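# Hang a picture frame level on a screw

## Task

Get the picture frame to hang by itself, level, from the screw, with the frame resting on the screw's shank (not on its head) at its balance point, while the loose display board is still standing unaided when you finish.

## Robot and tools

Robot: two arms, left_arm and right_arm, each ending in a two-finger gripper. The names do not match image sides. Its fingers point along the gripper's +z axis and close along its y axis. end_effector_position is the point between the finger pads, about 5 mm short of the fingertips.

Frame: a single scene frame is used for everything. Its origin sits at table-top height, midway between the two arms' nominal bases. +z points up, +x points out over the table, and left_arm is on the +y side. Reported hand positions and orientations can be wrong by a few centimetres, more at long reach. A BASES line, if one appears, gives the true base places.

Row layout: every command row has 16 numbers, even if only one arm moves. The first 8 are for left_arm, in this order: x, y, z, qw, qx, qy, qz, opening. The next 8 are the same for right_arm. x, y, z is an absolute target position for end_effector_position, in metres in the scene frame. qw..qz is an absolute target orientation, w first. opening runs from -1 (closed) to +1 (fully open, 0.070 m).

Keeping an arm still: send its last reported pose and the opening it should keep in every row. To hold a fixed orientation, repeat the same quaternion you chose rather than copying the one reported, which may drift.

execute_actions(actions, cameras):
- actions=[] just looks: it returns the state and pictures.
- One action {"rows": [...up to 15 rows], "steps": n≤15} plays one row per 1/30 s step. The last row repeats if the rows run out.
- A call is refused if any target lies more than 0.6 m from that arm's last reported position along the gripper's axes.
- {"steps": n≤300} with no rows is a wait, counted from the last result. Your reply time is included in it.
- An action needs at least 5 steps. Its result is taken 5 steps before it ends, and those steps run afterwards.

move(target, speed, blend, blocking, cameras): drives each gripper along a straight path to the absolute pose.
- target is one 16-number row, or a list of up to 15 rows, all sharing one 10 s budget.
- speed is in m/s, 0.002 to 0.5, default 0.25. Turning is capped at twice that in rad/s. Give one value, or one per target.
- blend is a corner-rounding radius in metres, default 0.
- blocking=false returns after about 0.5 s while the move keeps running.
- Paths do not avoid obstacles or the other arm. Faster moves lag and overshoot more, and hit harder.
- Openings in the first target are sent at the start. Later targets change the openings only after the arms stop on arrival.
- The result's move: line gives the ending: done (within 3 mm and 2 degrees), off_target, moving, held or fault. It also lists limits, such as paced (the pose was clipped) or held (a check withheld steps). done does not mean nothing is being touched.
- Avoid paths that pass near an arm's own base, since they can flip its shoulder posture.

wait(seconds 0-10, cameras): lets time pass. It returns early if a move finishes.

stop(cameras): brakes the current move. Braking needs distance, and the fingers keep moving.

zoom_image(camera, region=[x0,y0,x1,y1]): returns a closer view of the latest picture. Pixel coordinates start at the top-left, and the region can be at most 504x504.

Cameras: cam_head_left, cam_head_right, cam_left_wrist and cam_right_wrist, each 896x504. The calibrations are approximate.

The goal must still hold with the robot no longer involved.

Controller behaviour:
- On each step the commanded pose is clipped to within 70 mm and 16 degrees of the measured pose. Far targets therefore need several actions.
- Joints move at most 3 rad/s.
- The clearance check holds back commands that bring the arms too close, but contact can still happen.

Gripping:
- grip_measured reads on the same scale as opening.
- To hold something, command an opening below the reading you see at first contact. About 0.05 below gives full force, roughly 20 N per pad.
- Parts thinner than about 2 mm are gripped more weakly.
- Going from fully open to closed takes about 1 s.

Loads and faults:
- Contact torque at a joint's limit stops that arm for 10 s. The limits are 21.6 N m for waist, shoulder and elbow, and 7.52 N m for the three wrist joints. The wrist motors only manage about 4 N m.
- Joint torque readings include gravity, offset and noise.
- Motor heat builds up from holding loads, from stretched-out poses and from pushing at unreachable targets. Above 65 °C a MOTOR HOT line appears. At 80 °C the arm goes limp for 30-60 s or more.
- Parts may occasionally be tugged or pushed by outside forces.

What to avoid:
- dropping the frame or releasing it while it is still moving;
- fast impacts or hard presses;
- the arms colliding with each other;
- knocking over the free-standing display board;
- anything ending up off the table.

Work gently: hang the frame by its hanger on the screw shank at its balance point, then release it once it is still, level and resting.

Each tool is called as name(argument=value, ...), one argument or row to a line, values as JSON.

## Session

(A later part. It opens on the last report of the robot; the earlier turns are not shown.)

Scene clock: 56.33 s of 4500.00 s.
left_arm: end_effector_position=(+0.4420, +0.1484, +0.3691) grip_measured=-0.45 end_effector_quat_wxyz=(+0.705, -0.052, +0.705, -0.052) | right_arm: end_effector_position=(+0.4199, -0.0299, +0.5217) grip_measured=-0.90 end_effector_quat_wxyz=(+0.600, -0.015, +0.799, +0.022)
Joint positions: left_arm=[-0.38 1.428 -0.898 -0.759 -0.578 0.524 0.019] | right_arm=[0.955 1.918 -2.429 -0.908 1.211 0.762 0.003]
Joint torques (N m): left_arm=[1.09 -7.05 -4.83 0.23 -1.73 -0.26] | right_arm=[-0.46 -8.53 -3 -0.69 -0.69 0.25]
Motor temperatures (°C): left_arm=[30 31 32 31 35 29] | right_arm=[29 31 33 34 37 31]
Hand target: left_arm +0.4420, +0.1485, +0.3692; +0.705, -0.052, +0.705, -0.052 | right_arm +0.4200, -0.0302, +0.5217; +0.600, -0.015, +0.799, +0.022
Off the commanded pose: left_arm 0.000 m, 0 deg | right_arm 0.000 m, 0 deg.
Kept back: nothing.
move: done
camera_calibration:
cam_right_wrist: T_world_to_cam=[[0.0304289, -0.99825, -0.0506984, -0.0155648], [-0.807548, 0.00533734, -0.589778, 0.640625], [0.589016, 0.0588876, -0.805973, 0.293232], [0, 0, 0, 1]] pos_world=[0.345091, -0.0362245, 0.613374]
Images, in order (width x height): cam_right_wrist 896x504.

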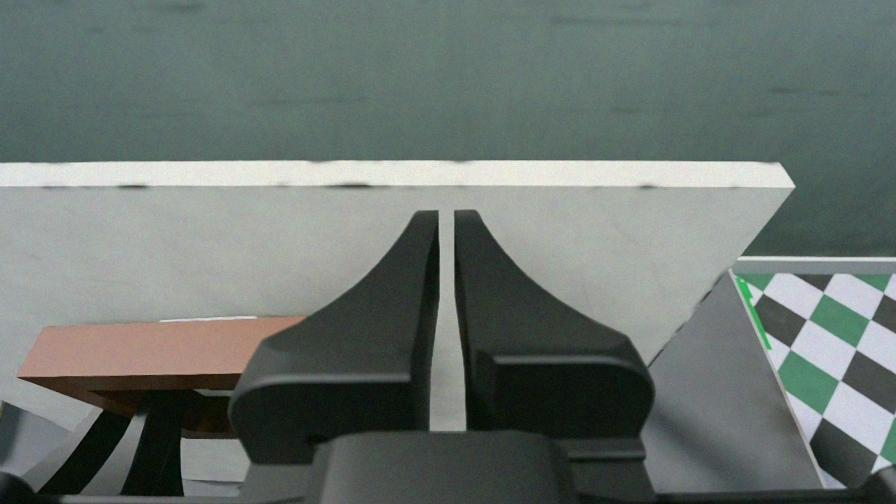

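move(
  target=[0.442, 0.1512, 0.3815, 0.70708, -0.0062, 0.70708, -0.0062, -0.54, 0.42, -0.0302, 0.5217, 0.600, -0.015, 0.799, 0.022, -0.9],
  speed=0.035,
  cameras=["cam_right_wrist", "cam_head_left", "cam_head_right", "cam_left_wrist"],
)

zoom_image(
  camera="cam_right_wrist",
  region=[40, 260, 340, 440],
)

zoom_image(
  camera="cam_head_left",
  region=[280, 0, 560, 190],
)

zoom_image(
  camera="cam_head_right",
  region=[270, 0, 520, 190],
)

Scene clock: 58.73 s of 4500.00 s.
left_arm: end_effector_position=(+0.4419, +0.1509, +0.3812) grip_measured=-0.45 end_effector_quat_wxyz=(+0.707, -0.006, +0.707, -0.006) | right_arm: end_effector_position=(+0.4199, -0.0299, +0.5217) grip_measured=-0.90 end_effector_quat_wxyz=(+0.600, -0.015, +0.799, +0.022)
Joint positions: left_arm=[-0.37 1.409 -0.931 -0.802 -0.534 0.711 0.019] | right_arm=[0.955 1.918 -2.429 -0.908 1.211 0.762 0.003]
Joint torques (N m): left_arm=[1.26 -6.65 -5.47 0.24 -1.88 -0.32] | right_arm=[-0.45 -8.4 -3.14 -0.71 -0.66 0.22]
Motor temperatures (°C): left_arm=[30 31 32 31 35 29] | right_arm=[29 31 33 34 38 31]
Hand target: left_arm +0.4420, +0.1512, +0.3815; +0.707, -0.006, +0.707, -0.006 | right_arm +0.4200, -0.0302, +0.5217; +0.600, -0.015, +0.799, +0.022
Off the commanded pose: left_arm 0.000 m, 0 deg | right_arm 0.000 m, 0 deg.
Kept back: nothing.
move: done
camera_calibration:
cam_left_wrist: T_world_to_cam=[[0.0224706, -0.999734, 0.00528991, 0.142424], [-0.560643, -0.016982, -0.827883, 0.566532], [0.827753, 0.0156373, -0.560875, -0.0326393], [0, 0, 0, 1]] pos_world=[0.341439, 0.152518, 0.449962]
cam_right_wrist: T_world_to_cam=[[0.0304289, -0.99825, -0.0506984, -0.0155648], [-0.807548, 0.00533734, -0.589778, 0.640625], [0.589016, 0.0588876, -0.805973, 0.293232], [0, 0, 0, 1]] pos_world=[0.345091, -0.0362245, 0.613374]

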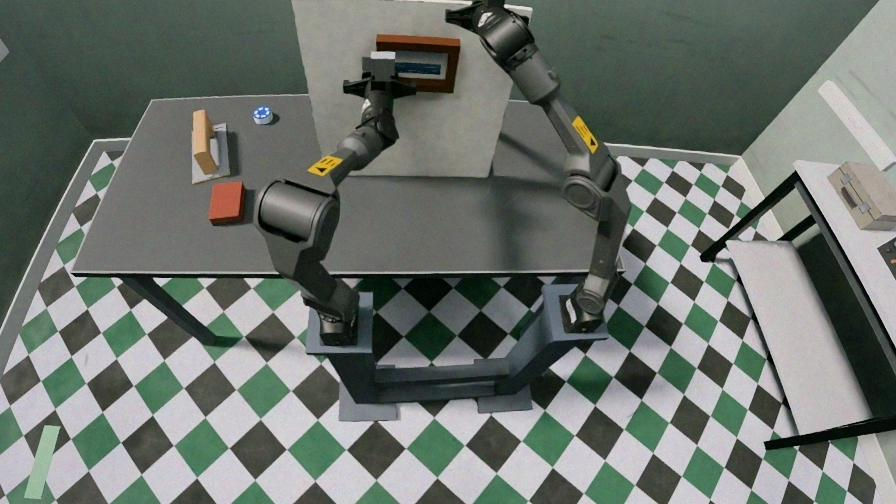

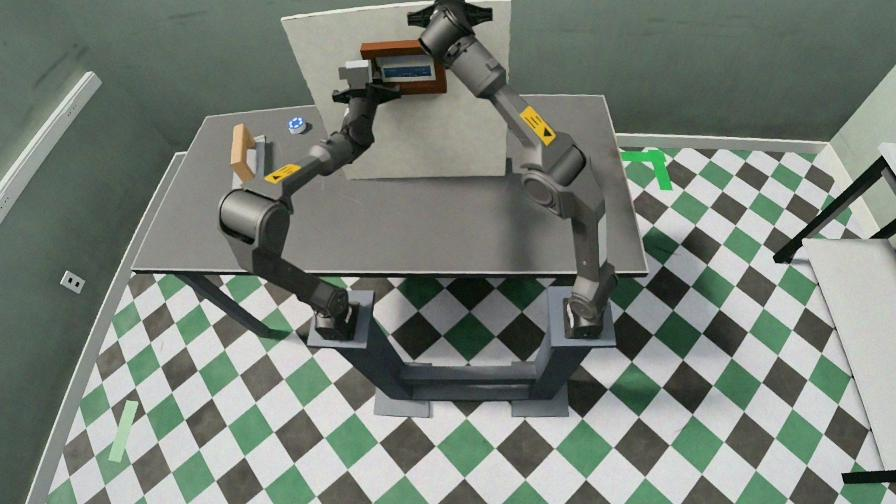

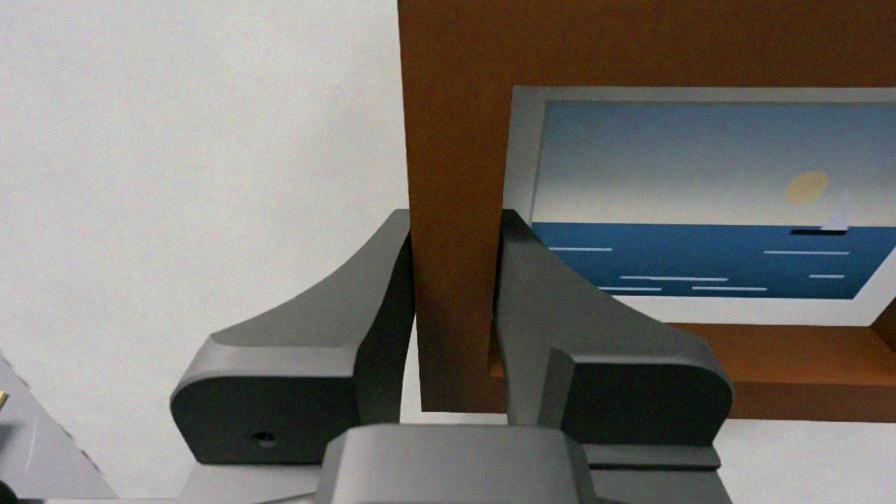

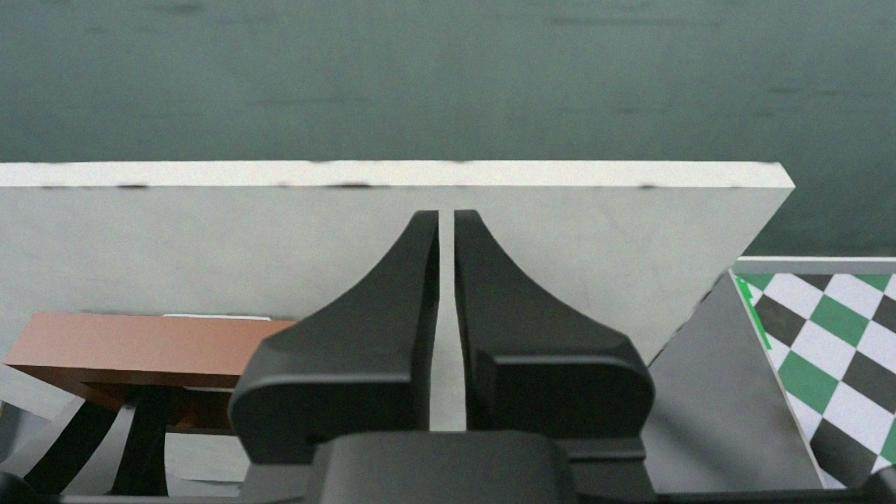

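Scaled by 1.680 from the camera's 896x504 image, which has a finer 1280x720 frame.

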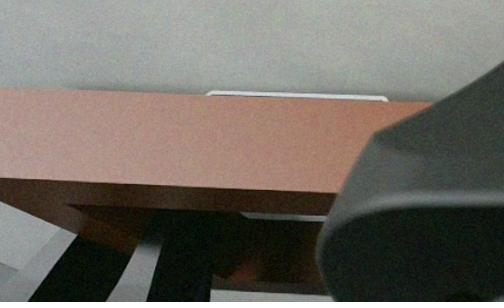

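Scaled by 1.800 from the camera's 896x504 image, which has a finer 1280x720 frame.

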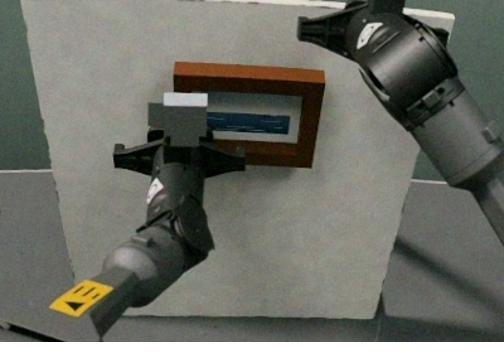

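Scaled by 2.016 from the camera's 896x504 image, which has a finer 1280x720 frame.

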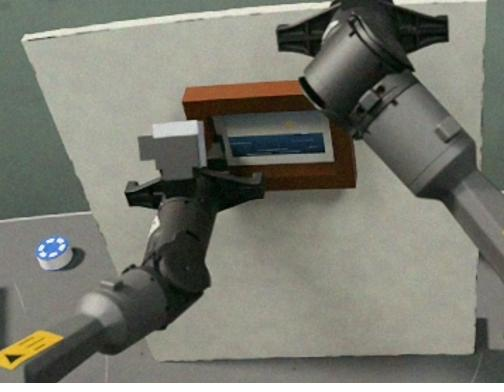

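zoom_image(
  camera="cam_right_wrist",
  region=[150, 290, 290, 340],
)

Scaled by 3.600 from the camera's 896x504 image, which has a finer 1280x720 frame.

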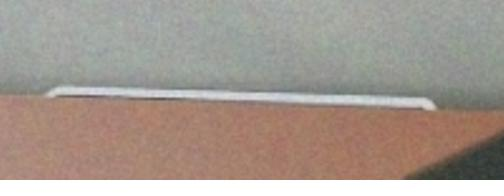

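move(
  target=[0.442, 0.1512, 0.3798, 0.70708, -0.0062, 0.70708, -0.0062, -0.54, 0.42, -0.0302, 0.5217, 0.600, -0.015, 0.799, 0.022, -0.9],
  speed=0.01,
  cameras=[],
)

move(
  target=[0.442, 0.1512, 0.3788, 0.70708, -0.0062, 0.70708, -0.0062, -0.54, 0.42, -0.0302, 0.5217, 0.600, -0.015, 0.799, 0.022, -0.9],
  speed=0.01,
  cameras=["cam_right_wrist"],
)

zoom_image(
  camera="cam_right_wrist",
  region=[150, 290, 290, 340],
)

Scene clock: 60.50 s of 4500.00 s.
left_arm: end_effector_position=(+0.4417, +0.1515, +0.3812) grip_measured=-0.45 end_effector_quat_wxyz=(+0.708, -0.007, +0.706, -0.006) | right_arm: end_effector_position=(+0.4199, -0.0299, +0.5217) grip_measured=-0.90 end_effector_quat_wxyz=(+0.600, -0.015, +0.799, +0.022)
Joint positions: left_arm=[-0.369 1.409 -0.928 -0.794 -0.54 0.7 0.019] | right_arm=[0.955 1.918 -2.429 -0.908 1.211 0.762 0.003]
Joint torques (N m): left_arm=[1.08 -4.19 -3.66 0.42 -1.42 -0.19] | right_arm=[-0.39 -8.3 -3.14 -0.73 -0.64 0.19]
Motor temperatures (°C): left_arm=[30 31 32 31 35 29] | right_arm=[29 31 33 34 38 31]
Hand target: left_arm +0.4420, +0.1512, +0.3798; +0.707, -0.006, +0.707, -0.006 | right_arm +0.4200, -0.0302, +0.5217; +0.600, -0.015, +0.799, +0.022
Off the commanded pose: left_arm 0.001 m, 0 deg | right_arm 0.000 m, 0 deg.
Kept back: nothing.
move: done
No camera images: "cameras" was empty.

Scene clock: 61.20 s of 4500.00 s.
left_arm: end_effector_position=(+0.4418, +0.1513, +0.3793) grip_measured=-0.45 end_effector_quat_wxyz=(+0.707, -0.006, +0.707, -0.006) | right_arm: end_effector_position=(+0.4199, -0.0299, +0.5217) grip_measured=-0.90 end_effector_quat_wxyz=(+0.600, -0.015, +0.799, +0.022)
Joint positions: left_arm=[-0.369 1.411 -0.924 -0.789 -0.542 0.694 0.019] | right_arm=[0.955 1.918 -2.429 -0.908 1.211 0.762 0.003]
Joint torques (N m): left_arm=[0.41 -3.92 -3.52 0.35 -1.61 -0.25] | right_arm=[-0.41 -8.34 -3.16 -0.74 -0.63 0.18]
Motor temperatures (°C): left_arm=[30 31 32 31 35 29] | right_arm=[29 31 33 34 38 31]
Hand target: left_arm +0.4420, +0.1512, +0.3788; +0.707, -0.006, +0.707, -0.006 | right_arm +0.4200, -0.0302, +0.5217; +0.600, -0.015, +0.799, +0.022
Off the commanded pose: left_arm 0.001 m, 0 deg | right_arm 0.000 m, 0 deg.
Kept back: nothing.
move: done
camera_calibration:
cam_right_wrist: T_world_to_cam=[[0.0304289, -0.99825, -0.0506984, -0.0155648], [-0.807548, 0.00533734, -0.589778, 0.640625], [0.589016, 0.0588876, -0.805973, 0.293232], [0, 0, 0, 1]] pos_world=[0.345091, -0.0362245, 0.613374]
Images, in order (width x height): cam_right_wrist 896x504.

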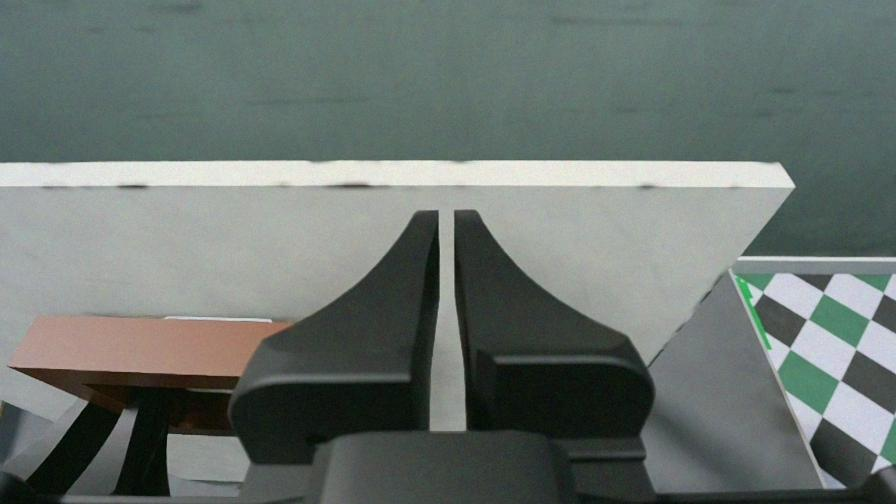

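Scaled by 3.600 from the camera's 896x504 image, which has a finer 1280x720 frame.

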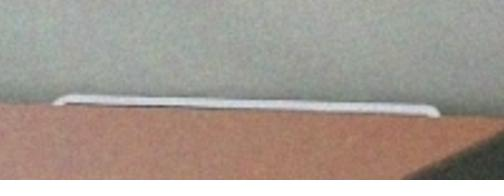

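move(
  target=[0.442, 0.1512, 0.3776, 0.70708, -0.0062, 0.70708, -0.0062, -0.54, 0.42, -0.0302, 0.5217, 0.600, -0.015, 0.799, 0.022, -0.9],
  speed=0.01,
  cameras=[],
)

move(
  target=[0.442, 0.1512, 0.3764, 0.70708, -0.0062, 0.70708, -0.0062, -0.54, 0.42, -0.0302, 0.5217, 0.600, -0.015, 0.799, 0.022, -0.9],
  speed=0.01,
  cameras=["cam_right_wrist"],
)

zoom_image(
  camera="cam_right_wrist",
  region=[150, 290, 290, 340],
)

Scene clock: 62.13 s of 4500.00 s.
left_arm: end_effector_position=(+0.4419, +0.1513, +0.3779) grip_measured=-0.45 end_effector_quat_wxyz=(+0.707, -0.006, +0.707, -0.006) | right_arm: end_effector_position=(+0.4199, -0.0299, +0.5217) grip_measured=-0.90 end_effector_quat_wxyz=(+0.600, -0.015, +0.799, +0.022)
Joint positions: left_arm=[-0.369 1.413 -0.92 -0.783 -0.545 0.688 0.019] | right_arm=[0.955 1.918 -2.429 -0.908 1.211 0.762 0.003]
Joint torques (N m): left_arm=[-0.1 -4.1 -3.42 0.4 -1.6 -0.25] | right_arm=[-0.37 -8.26 -3.19 -0.75 -0.61 0.17]
Motor temperatures (°C): left_arm=[30 31 32 31 35 29] | right_arm=[29 31 33 34 38 31]
Hand target: left_arm +0.4420, +0.1512, +0.3776; +0.707, -0.006, +0.707, -0.006 | right_arm +0.4200, -0.0302, +0.5217; +0.600, -0.015, +0.799, +0.022
Off the commanded pose: left_arm 0.000 m, 0 deg | right_arm 0.000 m, 0 deg.
Kept back: nothing.
move: done
No camera images: "cameras" was empty.

Scene clock: 62.83 s of 4500.00 s.
left_arm: end_effector_position=(+0.4420, +0.1513, +0.3763) grip_measured=-0.45 end_effector_quat_wxyz=(+0.707, -0.006, +0.707, -0.006) | right_arm: end_effector_position=(+0.4199, -0.0299, +0.5217) grip_measured=-0.90 end_effector_quat_wxyz=(+0.600, -0.015, +0.799, +0.022)
Joint positions: left_arm=[-0.369 1.415 -0.916 -0.778 -0.548 0.681 0.019] | right_arm=[0.955 1.918 -2.429 -0.908 1.211 0.762 0.003]
Joint torques (N m): left_arm=[-0.27 -4.38 -3.36 0.39 -1.61 -0.26] | right_arm=[-0.37 -8.23 -3.21 -0.75 -0.6 0.16]
Motor temperatures (°C): left_arm=[30 31 32 31 35 29] | right_arm=[29 31 33 34 38 31]
Hand target: left_arm +0.4420, +0.1512, +0.3764; +0.707, -0.006, +0.707, -0.006 | right_arm +0.4200, -0.0302, +0.5217; +0.600, -0.015, +0.799, +0.022
Off the commanded pose: left_arm 0.000 m, 0 deg | right_arm 0.000 m, 0 deg.
Kept back: nothing.
move: done
camera_calibration:
cam_right_wrist: T_world_to_cam=[[0.0304289, -0.99825, -0.0506984, -0.0155648], [-0.807548, 0.00533734, -0.589778, 0.640625], [0.589016, 0.0588876, -0.805973, 0.293232], [0, 0, 0, 1]] pos_world=[0.345091, -0.0362245, 0.613374]
Images, in order (width x height): cam_right_wrist 896x504.

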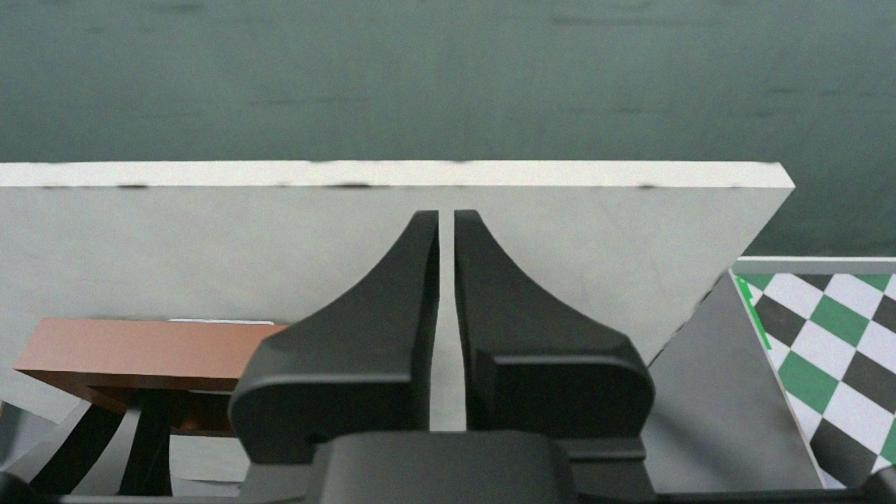

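Scaled by 3.600 from the camera's 896x504 image, which has a finer 1280x720 frame.

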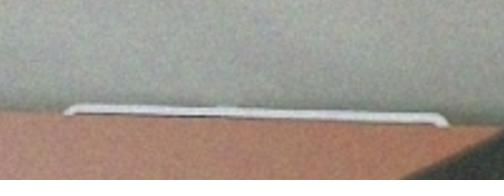

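zoom_image(
  camera="cam_right_wrist",
  region=[190, 305, 246, 335],
)

Scaled by 9.000 from the camera's 896x504 image, which has a finer 1280x720 frame.

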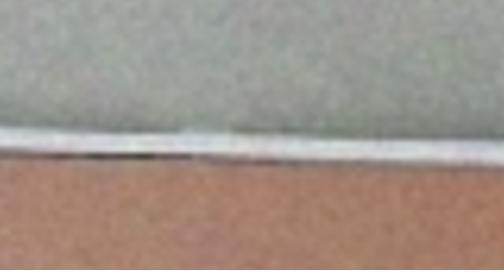

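move(
  target=[0.442, 0.1512, 0.3750, 0.70708, -0.0062, 0.70708, -0.0062, -0.54, 0.42, -0.0302, 0.5217, 0.600, -0.015, 0.799, 0.022, -0.9],
  speed=0.01,
  cameras=["cam_right_wrist"],
)

zoom_image(
  camera="cam_right_wrist",
  region=[150, 300, 290, 340],
)

Scene clock: 65.33 s of 4500.00 s.
left_arm: end_effector_position=(+0.4420, +0.1513, +0.3751) grip_measured=-0.45 end_effector_quat_wxyz=(+0.707, -0.006, +0.707, -0.006) | right_arm: end_effector_position=(+0.4199, -0.0299, +0.5217) grip_measured=-0.90 end_effector_quat_wxyz=(+0.600, -0.015, +0.799, +0.022)
Joint positions: left_arm=[-0.369 1.416 -0.912 -0.77 -0.553 0.673 0.019] | right_arm=[0.955 1.918 -2.429 -0.908 1.211 0.762 0.004]
Joint torques (N m): left_arm=[-0.39 -4.9 -3.51 0.43 -1.72 -0.25] | right_arm=[-0.33 -8.11 -3.28 -0.78 -0.56 0.13]
Motor temperatures (°C): left_arm=[30 31 32 31 35 29] | right_arm=[29 31 33 34 38 31]
Hand target: left_arm +0.4420, +0.1512, +0.3750; +0.707, -0.006, +0.707, -0.006 | right_arm +0.4200, -0.0302, +0.5217; +0.600, -0.015, +0.799, +0.022
Off the commanded pose: left_arm 0.000 m, 0 deg | right_arm 0.000 m, 0 deg.
Kept back: nothing.
move: done
camera_calibration:
cam_right_wrist: T_world_to_cam=[[0.0304289, -0.99825, -0.0506984, -0.0155648], [-0.807548, 0.00533734, -0.589778, 0.640625], [0.589016, 0.0588876, -0.805973, 0.293232], [0, 0, 0, 1]] pos_world=[0.345091, -0.0362245, 0.613374]
Images, in order (width x height): cam_right_wrist 896x504.

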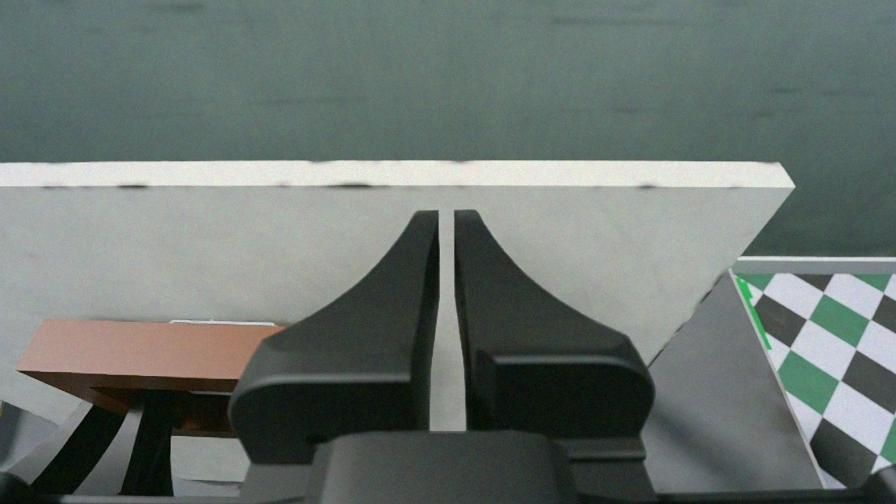

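Scaled by 3.600 from the camera's 896x504 image, which has a finer 1280x720 frame.

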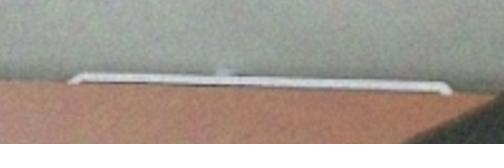

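move(
  target=[0.442, 0.1512, 0.3738, 0.70708, -0.0062, 0.70708, -0.0062, -0.54, 0.42, -0.0302, 0.5217, 0.600, -0.015, 0.799, 0.022, -0.9],
  speed=0.01,
  cameras=["cam_right_wrist"],
)

zoom_image(
  camera="cam_right_wrist",
  region=[180, 300, 250, 340],
)

Scene clock: 67.50 s of 4500.00 s.
left_arm: end_effector_position=(+0.4419, +0.1513, +0.3741) grip_measured=-0.45 end_effector_quat_wxyz=(+0.707, -0.006, +0.707, -0.006) | right_arm: end_effector_position=(+0.4199, -0.0299, +0.5217) grip_measured=-0.90 end_effector_quat_wxyz=(+0.600, -0.015, +0.799, +0.022)
Joint positions: left_arm=[-0.369 1.417 -0.909 -0.764 -0.557 0.667 0.019] | right_arm=[0.955 1.918 -2.429 -0.908 1.211 0.762 0.004]
Joint torques (N m): left_arm=[-0.21 -5 -3.52 0.47 -1.7 -0.25] | right_arm=[-0.29 -8.03 -3.35 -0.79 -0.53 0.09]
Motor temperatures (°C): left_arm=[30 31 32 31 35 29] | right_arm=[29 31 33 34 38 31]
Hand target: left_arm +0.4420, +0.1512, +0.3738; +0.707, -0.006, +0.707, -0.006 | right_arm +0.4200, -0.0302, +0.5217; +0.600, -0.015, +0.799, +0.022
Off the commanded pose: left_arm 0.000 m, 0 deg | right_arm 0.000 m, 0 deg.
Kept back: nothing.
move: done
camera_calibration:
cam_right_wrist: T_world_to_cam=[[0.0304289, -0.99825, -0.0506984, -0.0155648], [-0.807548, 0.00533734, -0.589778, 0.640625], [0.589016, 0.0588876, -0.805973, 0.293232], [0, 0, 0, 1]] pos_world=[0.345091, -0.0362245, 0.613374]
Images, in order (width x height): cam_right_wrist 896x504.

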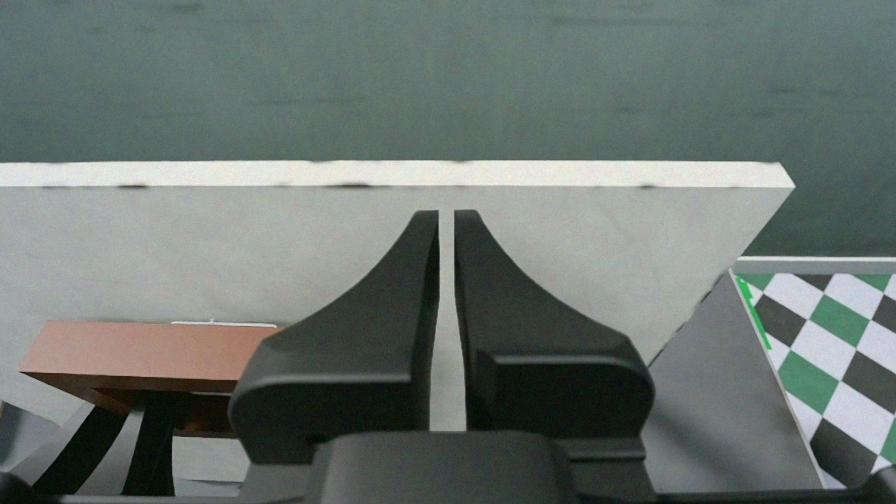

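Scaled by 7.200 from the camera's 896x504 image, which has a finer 1280x720 frame.

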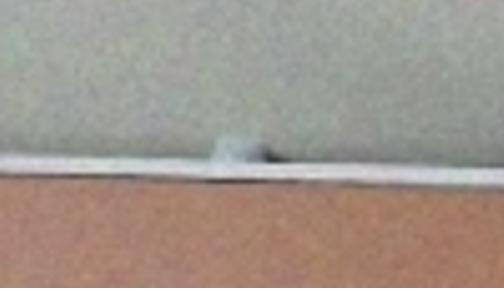

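move(
  target=[0.442, 0.1512, 0.3724, 0.70708, -0.0062, 0.70708, -0.0062, -0.54, 0.42, -0.0302, 0.5217, 0.600, -0.015, 0.799, 0.022, -0.9],
  speed=0.01,
  cameras=["cam_right_wrist"],
)

zoom_image(
  camera="cam_right_wrist",
  region=[150, 300, 290, 340],
)

zoom_image(
  camera="cam_right_wrist",
  region=[195, 307, 231, 331],
)

Scene clock: 70.23 s of 4500.00 s.
left_arm: end_effector_position=(+0.4419, +0.1513, +0.3727) grip_measured=-0.45 end_effector_quat_wxyz=(+0.707, -0.007, +0.707, -0.006) | right_arm: end_effector_position=(+0.4199, -0.0299, +0.5217) grip_measured=-0.90 end_effector_quat_wxyz=(+0.600, -0.015, +0.799, +0.022)
Joint positions: left_arm=[-0.369 1.419 -0.905 -0.759 -0.561 0.658 0.019] | right_arm=[0.955 1.918 -2.429 -0.908 1.211 0.762 0.003]
Joint torques (N m): left_arm=[0.28 -4.87 -3.36 0.43 -1.71 -0.29] | right_arm=[-0.28 -7.94 -3.45 -0.83 -0.5 0.06]
Motor temperatures (°C): left_arm=[30 31 32 31 36 29] | right_arm=[28 31 33 34 38 31]
Hand target: left_arm +0.4420, +0.1512, +0.3724; +0.707, -0.006, +0.707, -0.006 | right_arm +0.4200, -0.0302, +0.5217; +0.600, -0.015, +0.799, +0.022
Off the commanded pose: left_arm 0.000 m, 0 deg | right_arm 0.000 m, 0 deg.
Kept back: nothing.
move: done
camera_calibration:
cam_right_wrist: T_world_to_cam=[[0.0304289, -0.99825, -0.0506984, -0.0155648], [-0.807548, 0.00533734, -0.589778, 0.640625], [0.589016, 0.0588876, -0.805973, 0.293232], [0, 0, 0, 1]] pos_world=[0.345091, -0.0362245, 0.613374]
Images, in order (width x height): cam_right_wrist 896x504.

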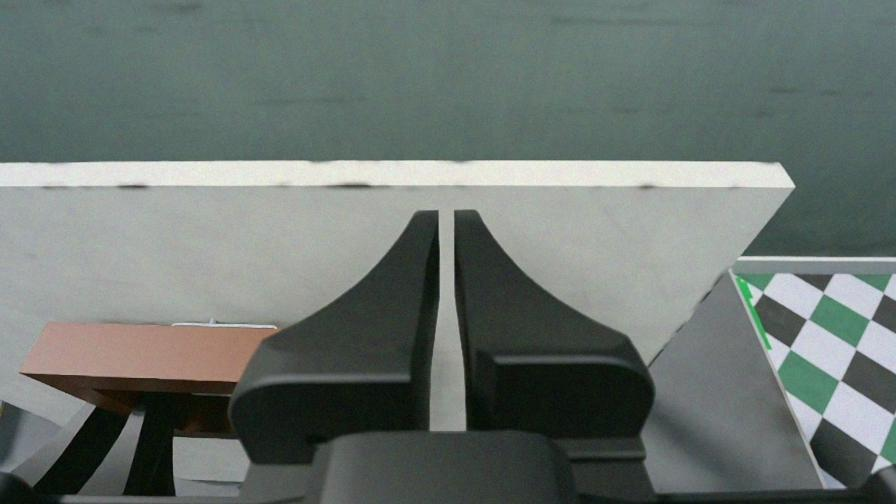

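Scaled by 3.600 from the camera's 896x504 image, which has a finer 1280x720 frame.

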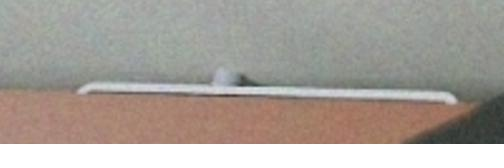

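Scaled by 14.000 from the camera's 896x504 image, which has a finer 1280x720 frame.

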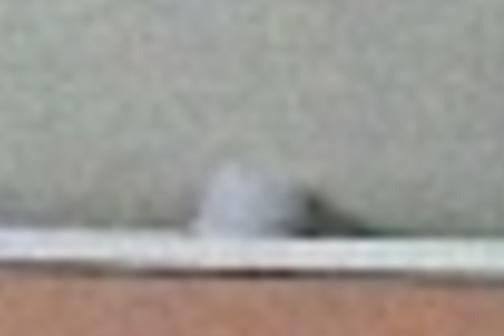

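move(
  target=[0.442, 0.1512, 0.3711, 0.70708, -0.0062, 0.70708, -0.0062, -0.54, 0.42, -0.0302, 0.5217, 0.600, -0.015, 0.799, 0.022, -0.9],
  speed=0.01,
  cameras=["cam_right_wrist", "cam_left_wrist"],
)

zoom_image(
  camera="cam_right_wrist",
  region=[150, 300, 290, 340],
)

zoom_image(
  camera="cam_right_wrist",
  region=[195, 307, 231, 331],
)

Scene clock: 74.03 s of 4500.00 s.
left_arm: end_effector_position=(+0.4419, +0.1513, +0.3725) grip_measured=-0.45 end_effector_quat_wxyz=(+0.708, -0.007, +0.706, -0.006) | right_arm: end_effector_position=(+0.4199, -0.0299, +0.5217) grip_measured=-0.90 end_effector_quat_wxyz=(+0.600, -0.015, +0.799, +0.022)
Joint positions: left_arm=[-0.369 1.42 -0.902 -0.751 -0.566 0.651 0.019] | right_arm=[0.955 1.918 -2.429 -0.908 1.211 0.762 0.004]
Joint torques (N m): left_arm=[1.33 -3.65 -1.34 -0.16 -1.2 -0.2] | right_arm=[-0.19 -7.77 -3.56 -0.86 -0.45 0]
Motor temperatures (°C): left_arm=[30 31 32 31 35 29] | right_arm=[28 31 33 34 38 31]
Hand target: left_arm +0.4420, +0.1512, +0.3711; +0.707, -0.006, +0.707, -0.006 | right_arm +0.4200, -0.0302, +0.5217; +0.600, -0.015, +0.799, +0.022
Off the commanded pose: left_arm 0.001 m, 0 deg | right_arm 0.000 m, 0 deg.
Kept back: nothing.
move: done
camera_calibration:
cam_left_wrist: T_world_to_cam=[[0.0235215, -0.999697, 0.00722672, 0.141761], [-0.557443, -0.0191159, -0.829995, 0.558971], [0.829882, 0.0154943, -0.557724, -0.0396004], [0, 0, 0, 1]] pos_world=[0.341124, 0.153017, 0.440832]
cam_right_wrist: T_world_to_cam=[[0.0304289, -0.99825, -0.0506984, -0.0155648], [-0.807548, 0.00533734, -0.589778, 0.640625], [0.589016, 0.0588876, -0.805973, 0.293232], [0, 0, 0, 1]] pos_world=[0.345091, -0.0362245, 0.613374]
Images, in order (width x height): cam_left_wrist 896x504, cam_right_wrist 896x504.

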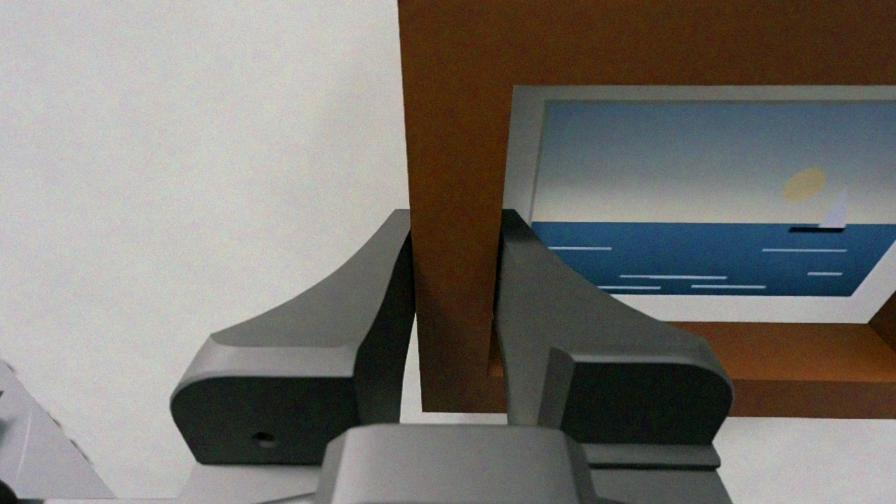

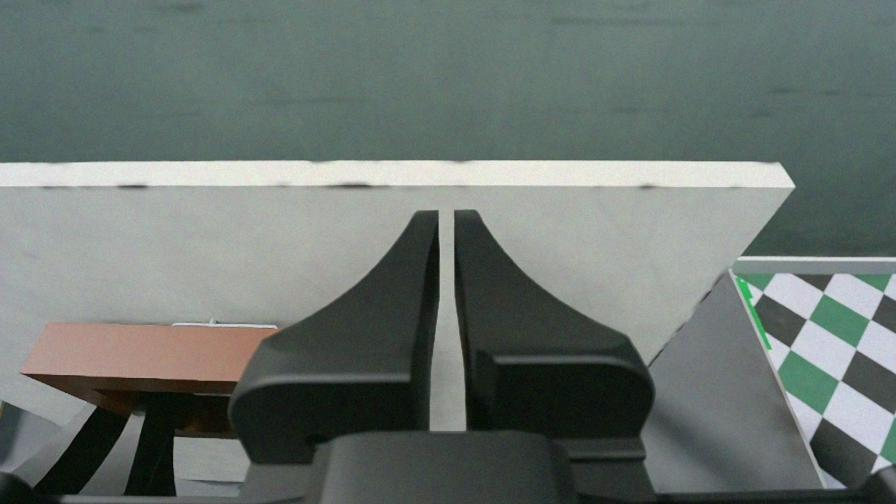

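Scaled by 3.600 from the camera's 896x504 image, which has a finer 1280x720 frame.

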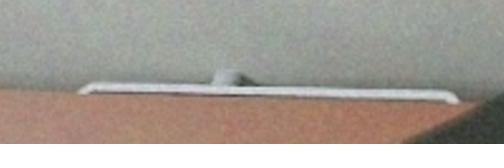

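Scaled by 14.000 from the camera's 896x504 image, which has a finer 1280x720 frame.

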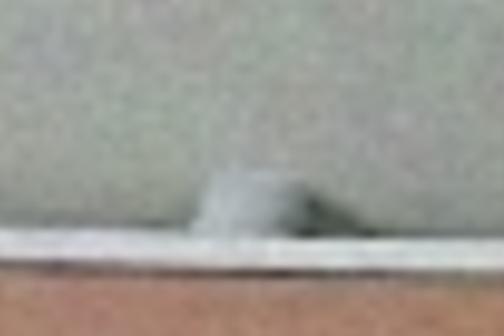

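move(
  target=[0.442, 0.1512, 0.3728, 0.70708, -0.0062, 0.70708, -0.0062, -0.54, 0.42, -0.0302, 0.5217, 0.600, -0.015, 0.799, 0.022, -0.9],
  speed=0.01,
  cameras=[],
)

move(
  target=[
    [0.442, 0.1512, 0.3728, 0.70708, -0.0062, 0.70708, -0.0062, -0.47, 0.42, -0.0302, 0.5217, 0.600, -0.015, 0.799, 0.022, -0.9],
    [0.442, 0.1512, 0.3728, 0.70708, -0.0062, 0.70708, -0.0062, -0.43, 0.42, -0.0302, 0.5217, 0.600, -0.015, 0.799, 0.022, -0.9],
  ],
  speed=0.01,
  cameras=["cam_right_wrist", "cam_left_wrist"],
)

zoom_image(
  camera="cam_right_wrist",
  region=[150, 300, 290, 340],
)

Scene clock: 77.00 s of 4500.00 s.
left_arm: end_effector_position=(+0.4422, +0.1512, +0.3713) grip_measured=-0.45 end_effector_quat_wxyz=(+0.706, -0.006, +0.708, -0.006) | right_arm: end_effector_position=(+0.4199, -0.0299, +0.5217) grip_measured=-0.90 end_effector_quat_wxyz=(+0.600, -0.015, +0.799, +0.022)
Joint positions: left_arm=[-0.369 1.421 -0.904 -0.76 -0.56 0.66 0.019] | right_arm=[0.955 1.918 -2.429 -0.908 1.211 0.762 0.003]
Joint torques (N m): left_arm=[4.4 -3.62 -1.05 -0.57 -0.45 0.17] | right_arm=[-0.18 -7.67 -3.68 -0.89 -0.47 -0.04]
Motor temperatures (°C): left_arm=[30 31 32 31 35 29] | right_arm=[28 31 33 34 37 31]
Hand target: left_arm +0.4420, +0.1512, +0.3728; +0.707, -0.006, +0.707, -0.006 | right_arm +0.4200, -0.0302, +0.5217; +0.600, -0.015, +0.799, +0.022
Off the commanded pose: left_arm 0.001 m, 0 deg | right_arm 0.000 m, 0 deg.
Kept back: nothing.
move: done
No camera images: "cameras" was empty.

Scene clock: 78.90 s of 4500.00 s.
left_arm: end_effector_position=(+0.4423, +0.1521, +0.3721) grip_measured=-0.43 end_effector_quat_wxyz=(+0.706, -0.007, +0.708, -0.005) | right_arm: end_effector_position=(+0.4199, -0.0299, +0.5217) grip_measured=-0.90 end_effector_quat_wxyz=(+0.600, -0.015, +0.799, +0.022)
Joint positions: left_arm=[-0.367 1.42 -0.905 -0.76 -0.559 0.661 0.02] | right_arm=[0.955 1.918 -2.429 -0.908 1.211 0.762 0.004]
Joint torques (N m): left_arm=[-0.38 -6.06 -3.3 0.14 -1.28 -0.14] | right_arm=[-0.13 -7.56 -3.72 -0.9 -0.47 -0.07]
Motor temperatures (°C): left_arm=[30 31 32 31 35 29] | right_arm=[28 31 33 34 37 31]
Hand target: left_arm +0.4420, +0.1512, +0.3728; +0.707, -0.006, +0.707, -0.006 | right_arm +0.4200, -0.0302, +0.5217; +0.600, -0.015, +0.799, +0.022
Off the commanded pose: left_arm 0.001 m, 0 deg | right_arm 0.000 m, 0 deg.
Kept back: nothing.
move: done
camera_calibration:
cam_left_wrist: T_world_to_cam=[[0.0252024, -0.999667, 0.00552184, 0.142366], [-0.56156, -0.0187267, -0.827224, 0.559594], [0.827052, 0.0177472, -0.561845, -0.0377394], [0, 0, 0, 1]] pos_world=[0.34187, 0.153468, 0.44092]
cam_right_wrist: T_world_to_cam=[[0.0304289, -0.99825, -0.0506984, -0.0155648], [-0.807548, 0.00533734, -0.589778, 0.640625], [0.589016, 0.0588876, -0.805973, 0.293232], [0, 0, 0, 1]] pos_world=[0.345091, -0.0362245, 0.613374]
Images, in order (width x height): cam_left_wrist 896x504, cam_right_wrist 896x504.

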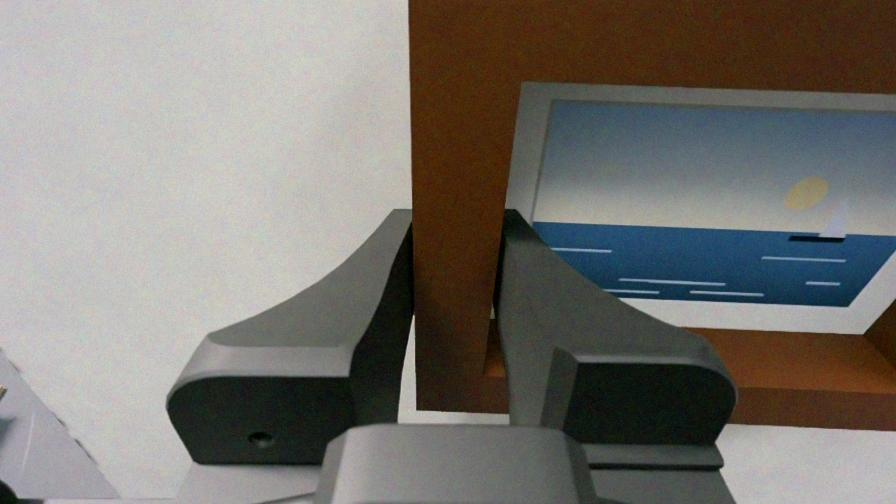

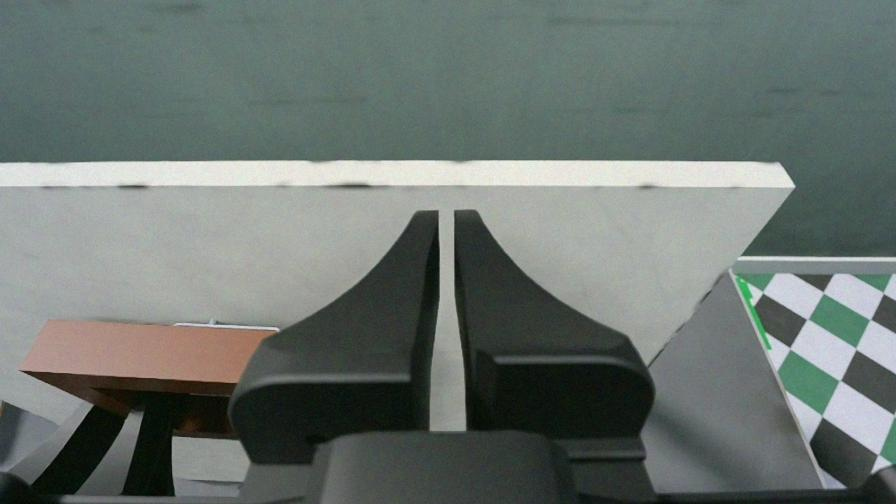

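Scaled by 3.600 from the camera's 896x504 image, which has a finer 1280x720 frame.

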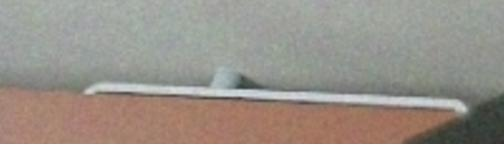

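move(
  target=[
    [0.442, 0.1512, 0.3728, 0.70708, -0.0062, 0.70708, -0.0062, -0.41, 0.42, -0.0302, 0.5217, 0.600, -0.015, 0.799, 0.022, -0.9],
    [0.442, 0.1512, 0.3728, 0.70708, -0.0062, 0.70708, -0.0062, -0.39, 0.42, -0.0302, 0.5217, 0.600, -0.015, 0.799, 0.022, -0.9],
  ],
  speed=0.01,
  cameras=["cam_right_wrist", "cam_left_wrist"],
)

zoom_image(
  camera="cam_right_wrist",
  region=[150, 300, 290, 340],
)

Scene clock: 81.97 s of 4500.00 s.
left_arm: end_effector_position=(+0.4420, +0.1515, +0.3731) grip_measured=-0.39 end_effector_quat_wxyz=(+0.707, -0.006, +0.707, -0.006) | right_arm: end_effector_position=(+0.4199, -0.0299, +0.5217) grip_measured=-0.90 end_effector_quat_wxyz=(+0.600, -0.015, +0.799, +0.022)
Joint positions: left_arm=[-0.369 1.419 -0.906 -0.76 -0.56 0.661 0.021] | right_arm=[0.955 1.918 -2.429 -0.908 1.211 0.762 0.003]
Joint torques (N m): left_arm=[0.41 -4.74 -2.46 0.12 -0.91 -0.08] | right_arm=[-0.06 -7.41 -3.84 -0.9 -0.47 -0.11]
Motor temperatures (°C): left_arm=[30 31 32 31 35 29] | right_arm=[28 31 33 34 37 31]
Hand target: left_arm +0.4420, +0.1512, +0.3728; +0.707, -0.006, +0.707, -0.006 | right_arm +0.4200, -0.0302, +0.5217; +0.600, -0.015, +0.799, +0.022
Off the commanded pose: left_arm 0.000 m, 0 deg | right_arm 0.000 m, 0 deg.
Kept back: nothing.
move: done
camera_calibration:
cam_left_wrist: T_world_to_cam=[[0.024049, -0.999691, 0.00625612, 0.142015], [-0.559513, -0.0186454, -0.828612, 0.559856], [0.828472, 0.0164269, -0.559789, -0.0381538], [0, 0, 0, 1]] pos_world=[0.341441, 0.153037, 0.441657]
cam_right_wrist: T_world_to_cam=[[0.0304289, -0.99825, -0.0506984, -0.0155648], [-0.807548, 0.00533734, -0.589778, 0.640625], [0.589016, 0.0588876, -0.805973, 0.293232], [0, 0, 0, 1]] pos_world=[0.345091, -0.0362245, 0.613374]
Images, in order (width x height): cam_left_wrist 896x504, cam_right_wrist 896x504.

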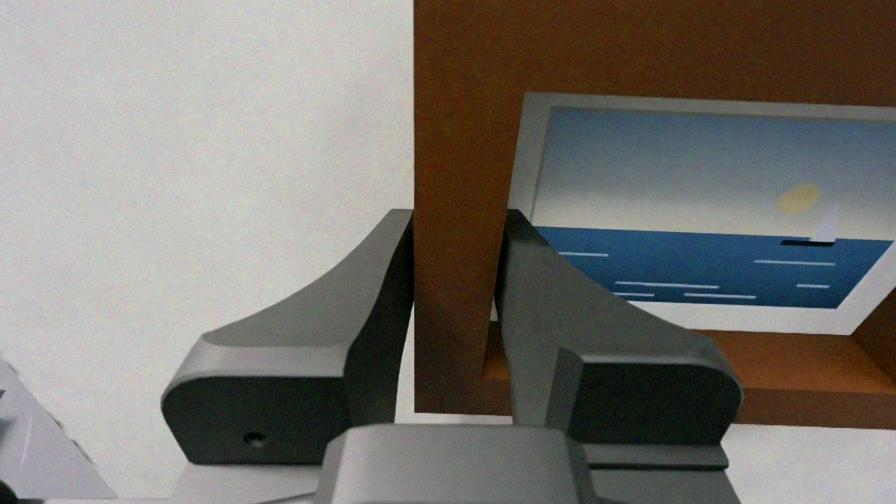

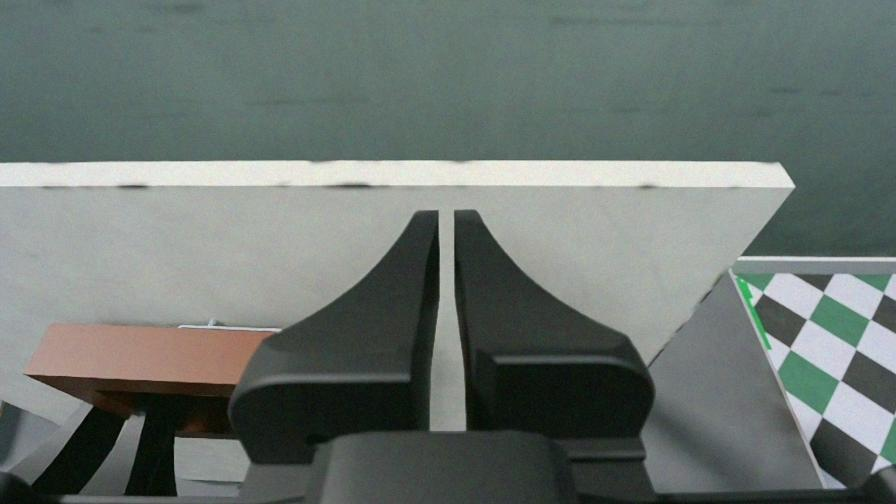

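Scaled by 3.600 from the camera's 896x504 image, which has a finer 1280x720 frame.

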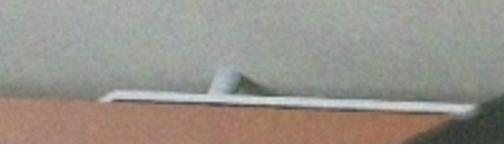

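move(
  target=[
    [0.442, 0.1512, 0.3728, 0.70708, -0.0062, 0.70708, -0.0062, -0.34, 0.42, -0.0302, 0.5217, 0.600, -0.015, 0.799, 0.022, -0.9],
    [0.442, 0.1512, 0.3728, 0.70708, -0.0062, 0.70708, -0.0062, -0.25, 0.42, -0.0302, 0.5217, 0.600, -0.015, 0.799, 0.022, -0.9],
  ],
  speed=0.01,
  cameras=["cam_right_wrist", "cam_left_wrist"],
)

zoom_image(
  camera="cam_right_wrist",
  region=[150, 300, 290, 340],
)

Scene clock: 84.40 s of 4500.00 s.
left_arm: end_effector_position=(+0.4420, +0.1515, +0.3731) grip_measured=-0.25 end_effector_quat_wxyz=(+0.707, -0.006, +0.707, -0.006) | right_arm: end_effector_position=(+0.4199, -0.0299, +0.5217) grip_measured=-0.90 end_effector_quat_wxyz=(+0.600, -0.015, +0.799, +0.022)
Joint positions: left_arm=[-0.369 1.419 -0.906 -0.76 -0.56 0.661 0.026] | right_arm=[0.955 1.918 -2.429 -0.908 1.211 0.762 0.004]
Joint torques (N m): left_arm=[0.4 -4.43 -2.53 0.17 -0.92 -0.07] | right_arm=[-0.08 -7.28 -3.91 -0.89 -0.47 -0.12]
Motor temperatures (°C): left_arm=[30 31 32 31 35 29] | right_arm=[28 31 33 34 37 31]
Hand target: left_arm +0.4420, +0.1512, +0.3728; +0.707, -0.006, +0.707, -0.006 | right_arm +0.4200, -0.0302, +0.5217; +0.600, -0.015, +0.799, +0.022
Off the commanded pose: left_arm 0.000 m, 0 deg | right_arm 0.000 m, 0 deg.
Kept back: nothing.
move: done
camera_calibration:
cam_left_wrist: T_world_to_cam=[[0.024049, -0.999691, 0.00625612, 0.142015], [-0.559513, -0.0186454, -0.828612, 0.559856], [0.828472, 0.0164269, -0.559789, -0.0381538], [0, 0, 0, 1]] pos_world=[0.341441, 0.153037, 0.441657]
cam_right_wrist: T_world_to_cam=[[0.0304289, -0.99825, -0.0506984, -0.0155648], [-0.807548, 0.00533734, -0.589778, 0.640625], [0.589016, 0.0588876, -0.805973, 0.293232], [0, 0, 0, 1]] pos_world=[0.345091, -0.0362245, 0.613374]
Images, in order (width x height): cam_left_wrist 896x504, cam_right_wrist 896x504.

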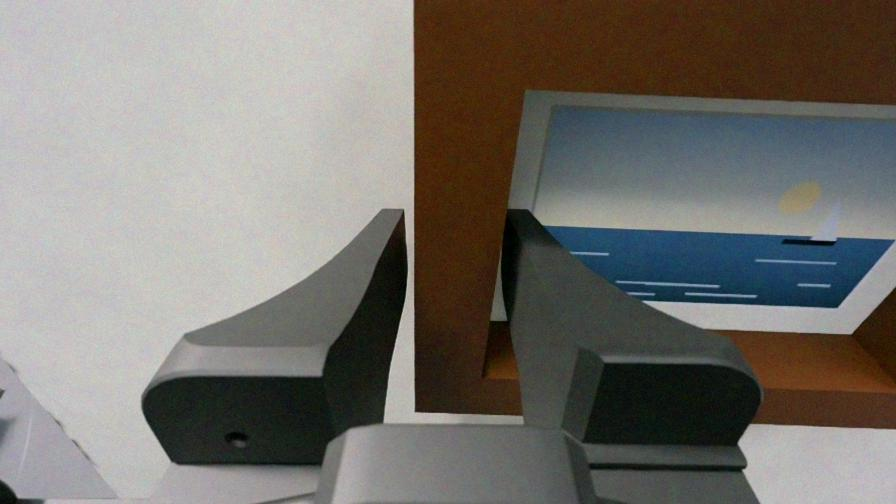

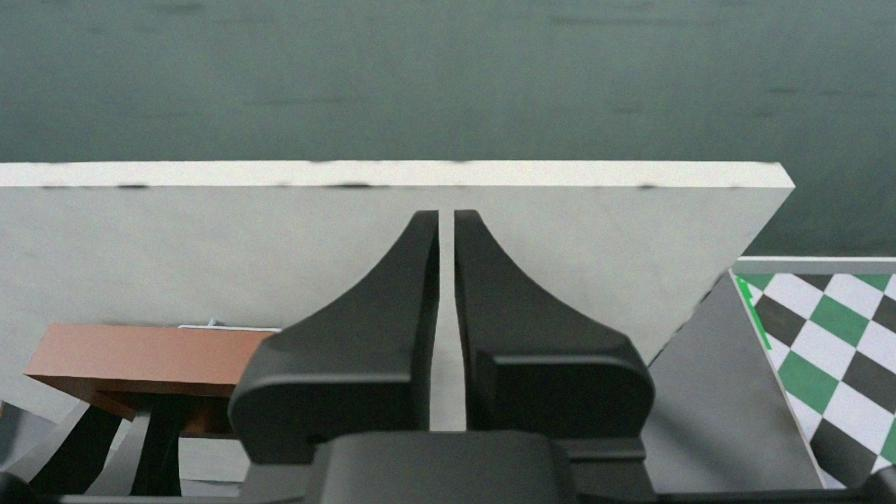

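Scaled by 3.600 from the camera's 896x504 image, which has a finer 1280x720 frame.

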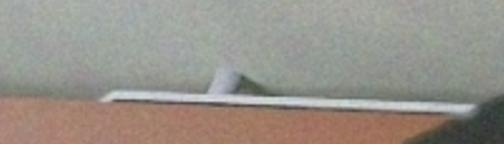

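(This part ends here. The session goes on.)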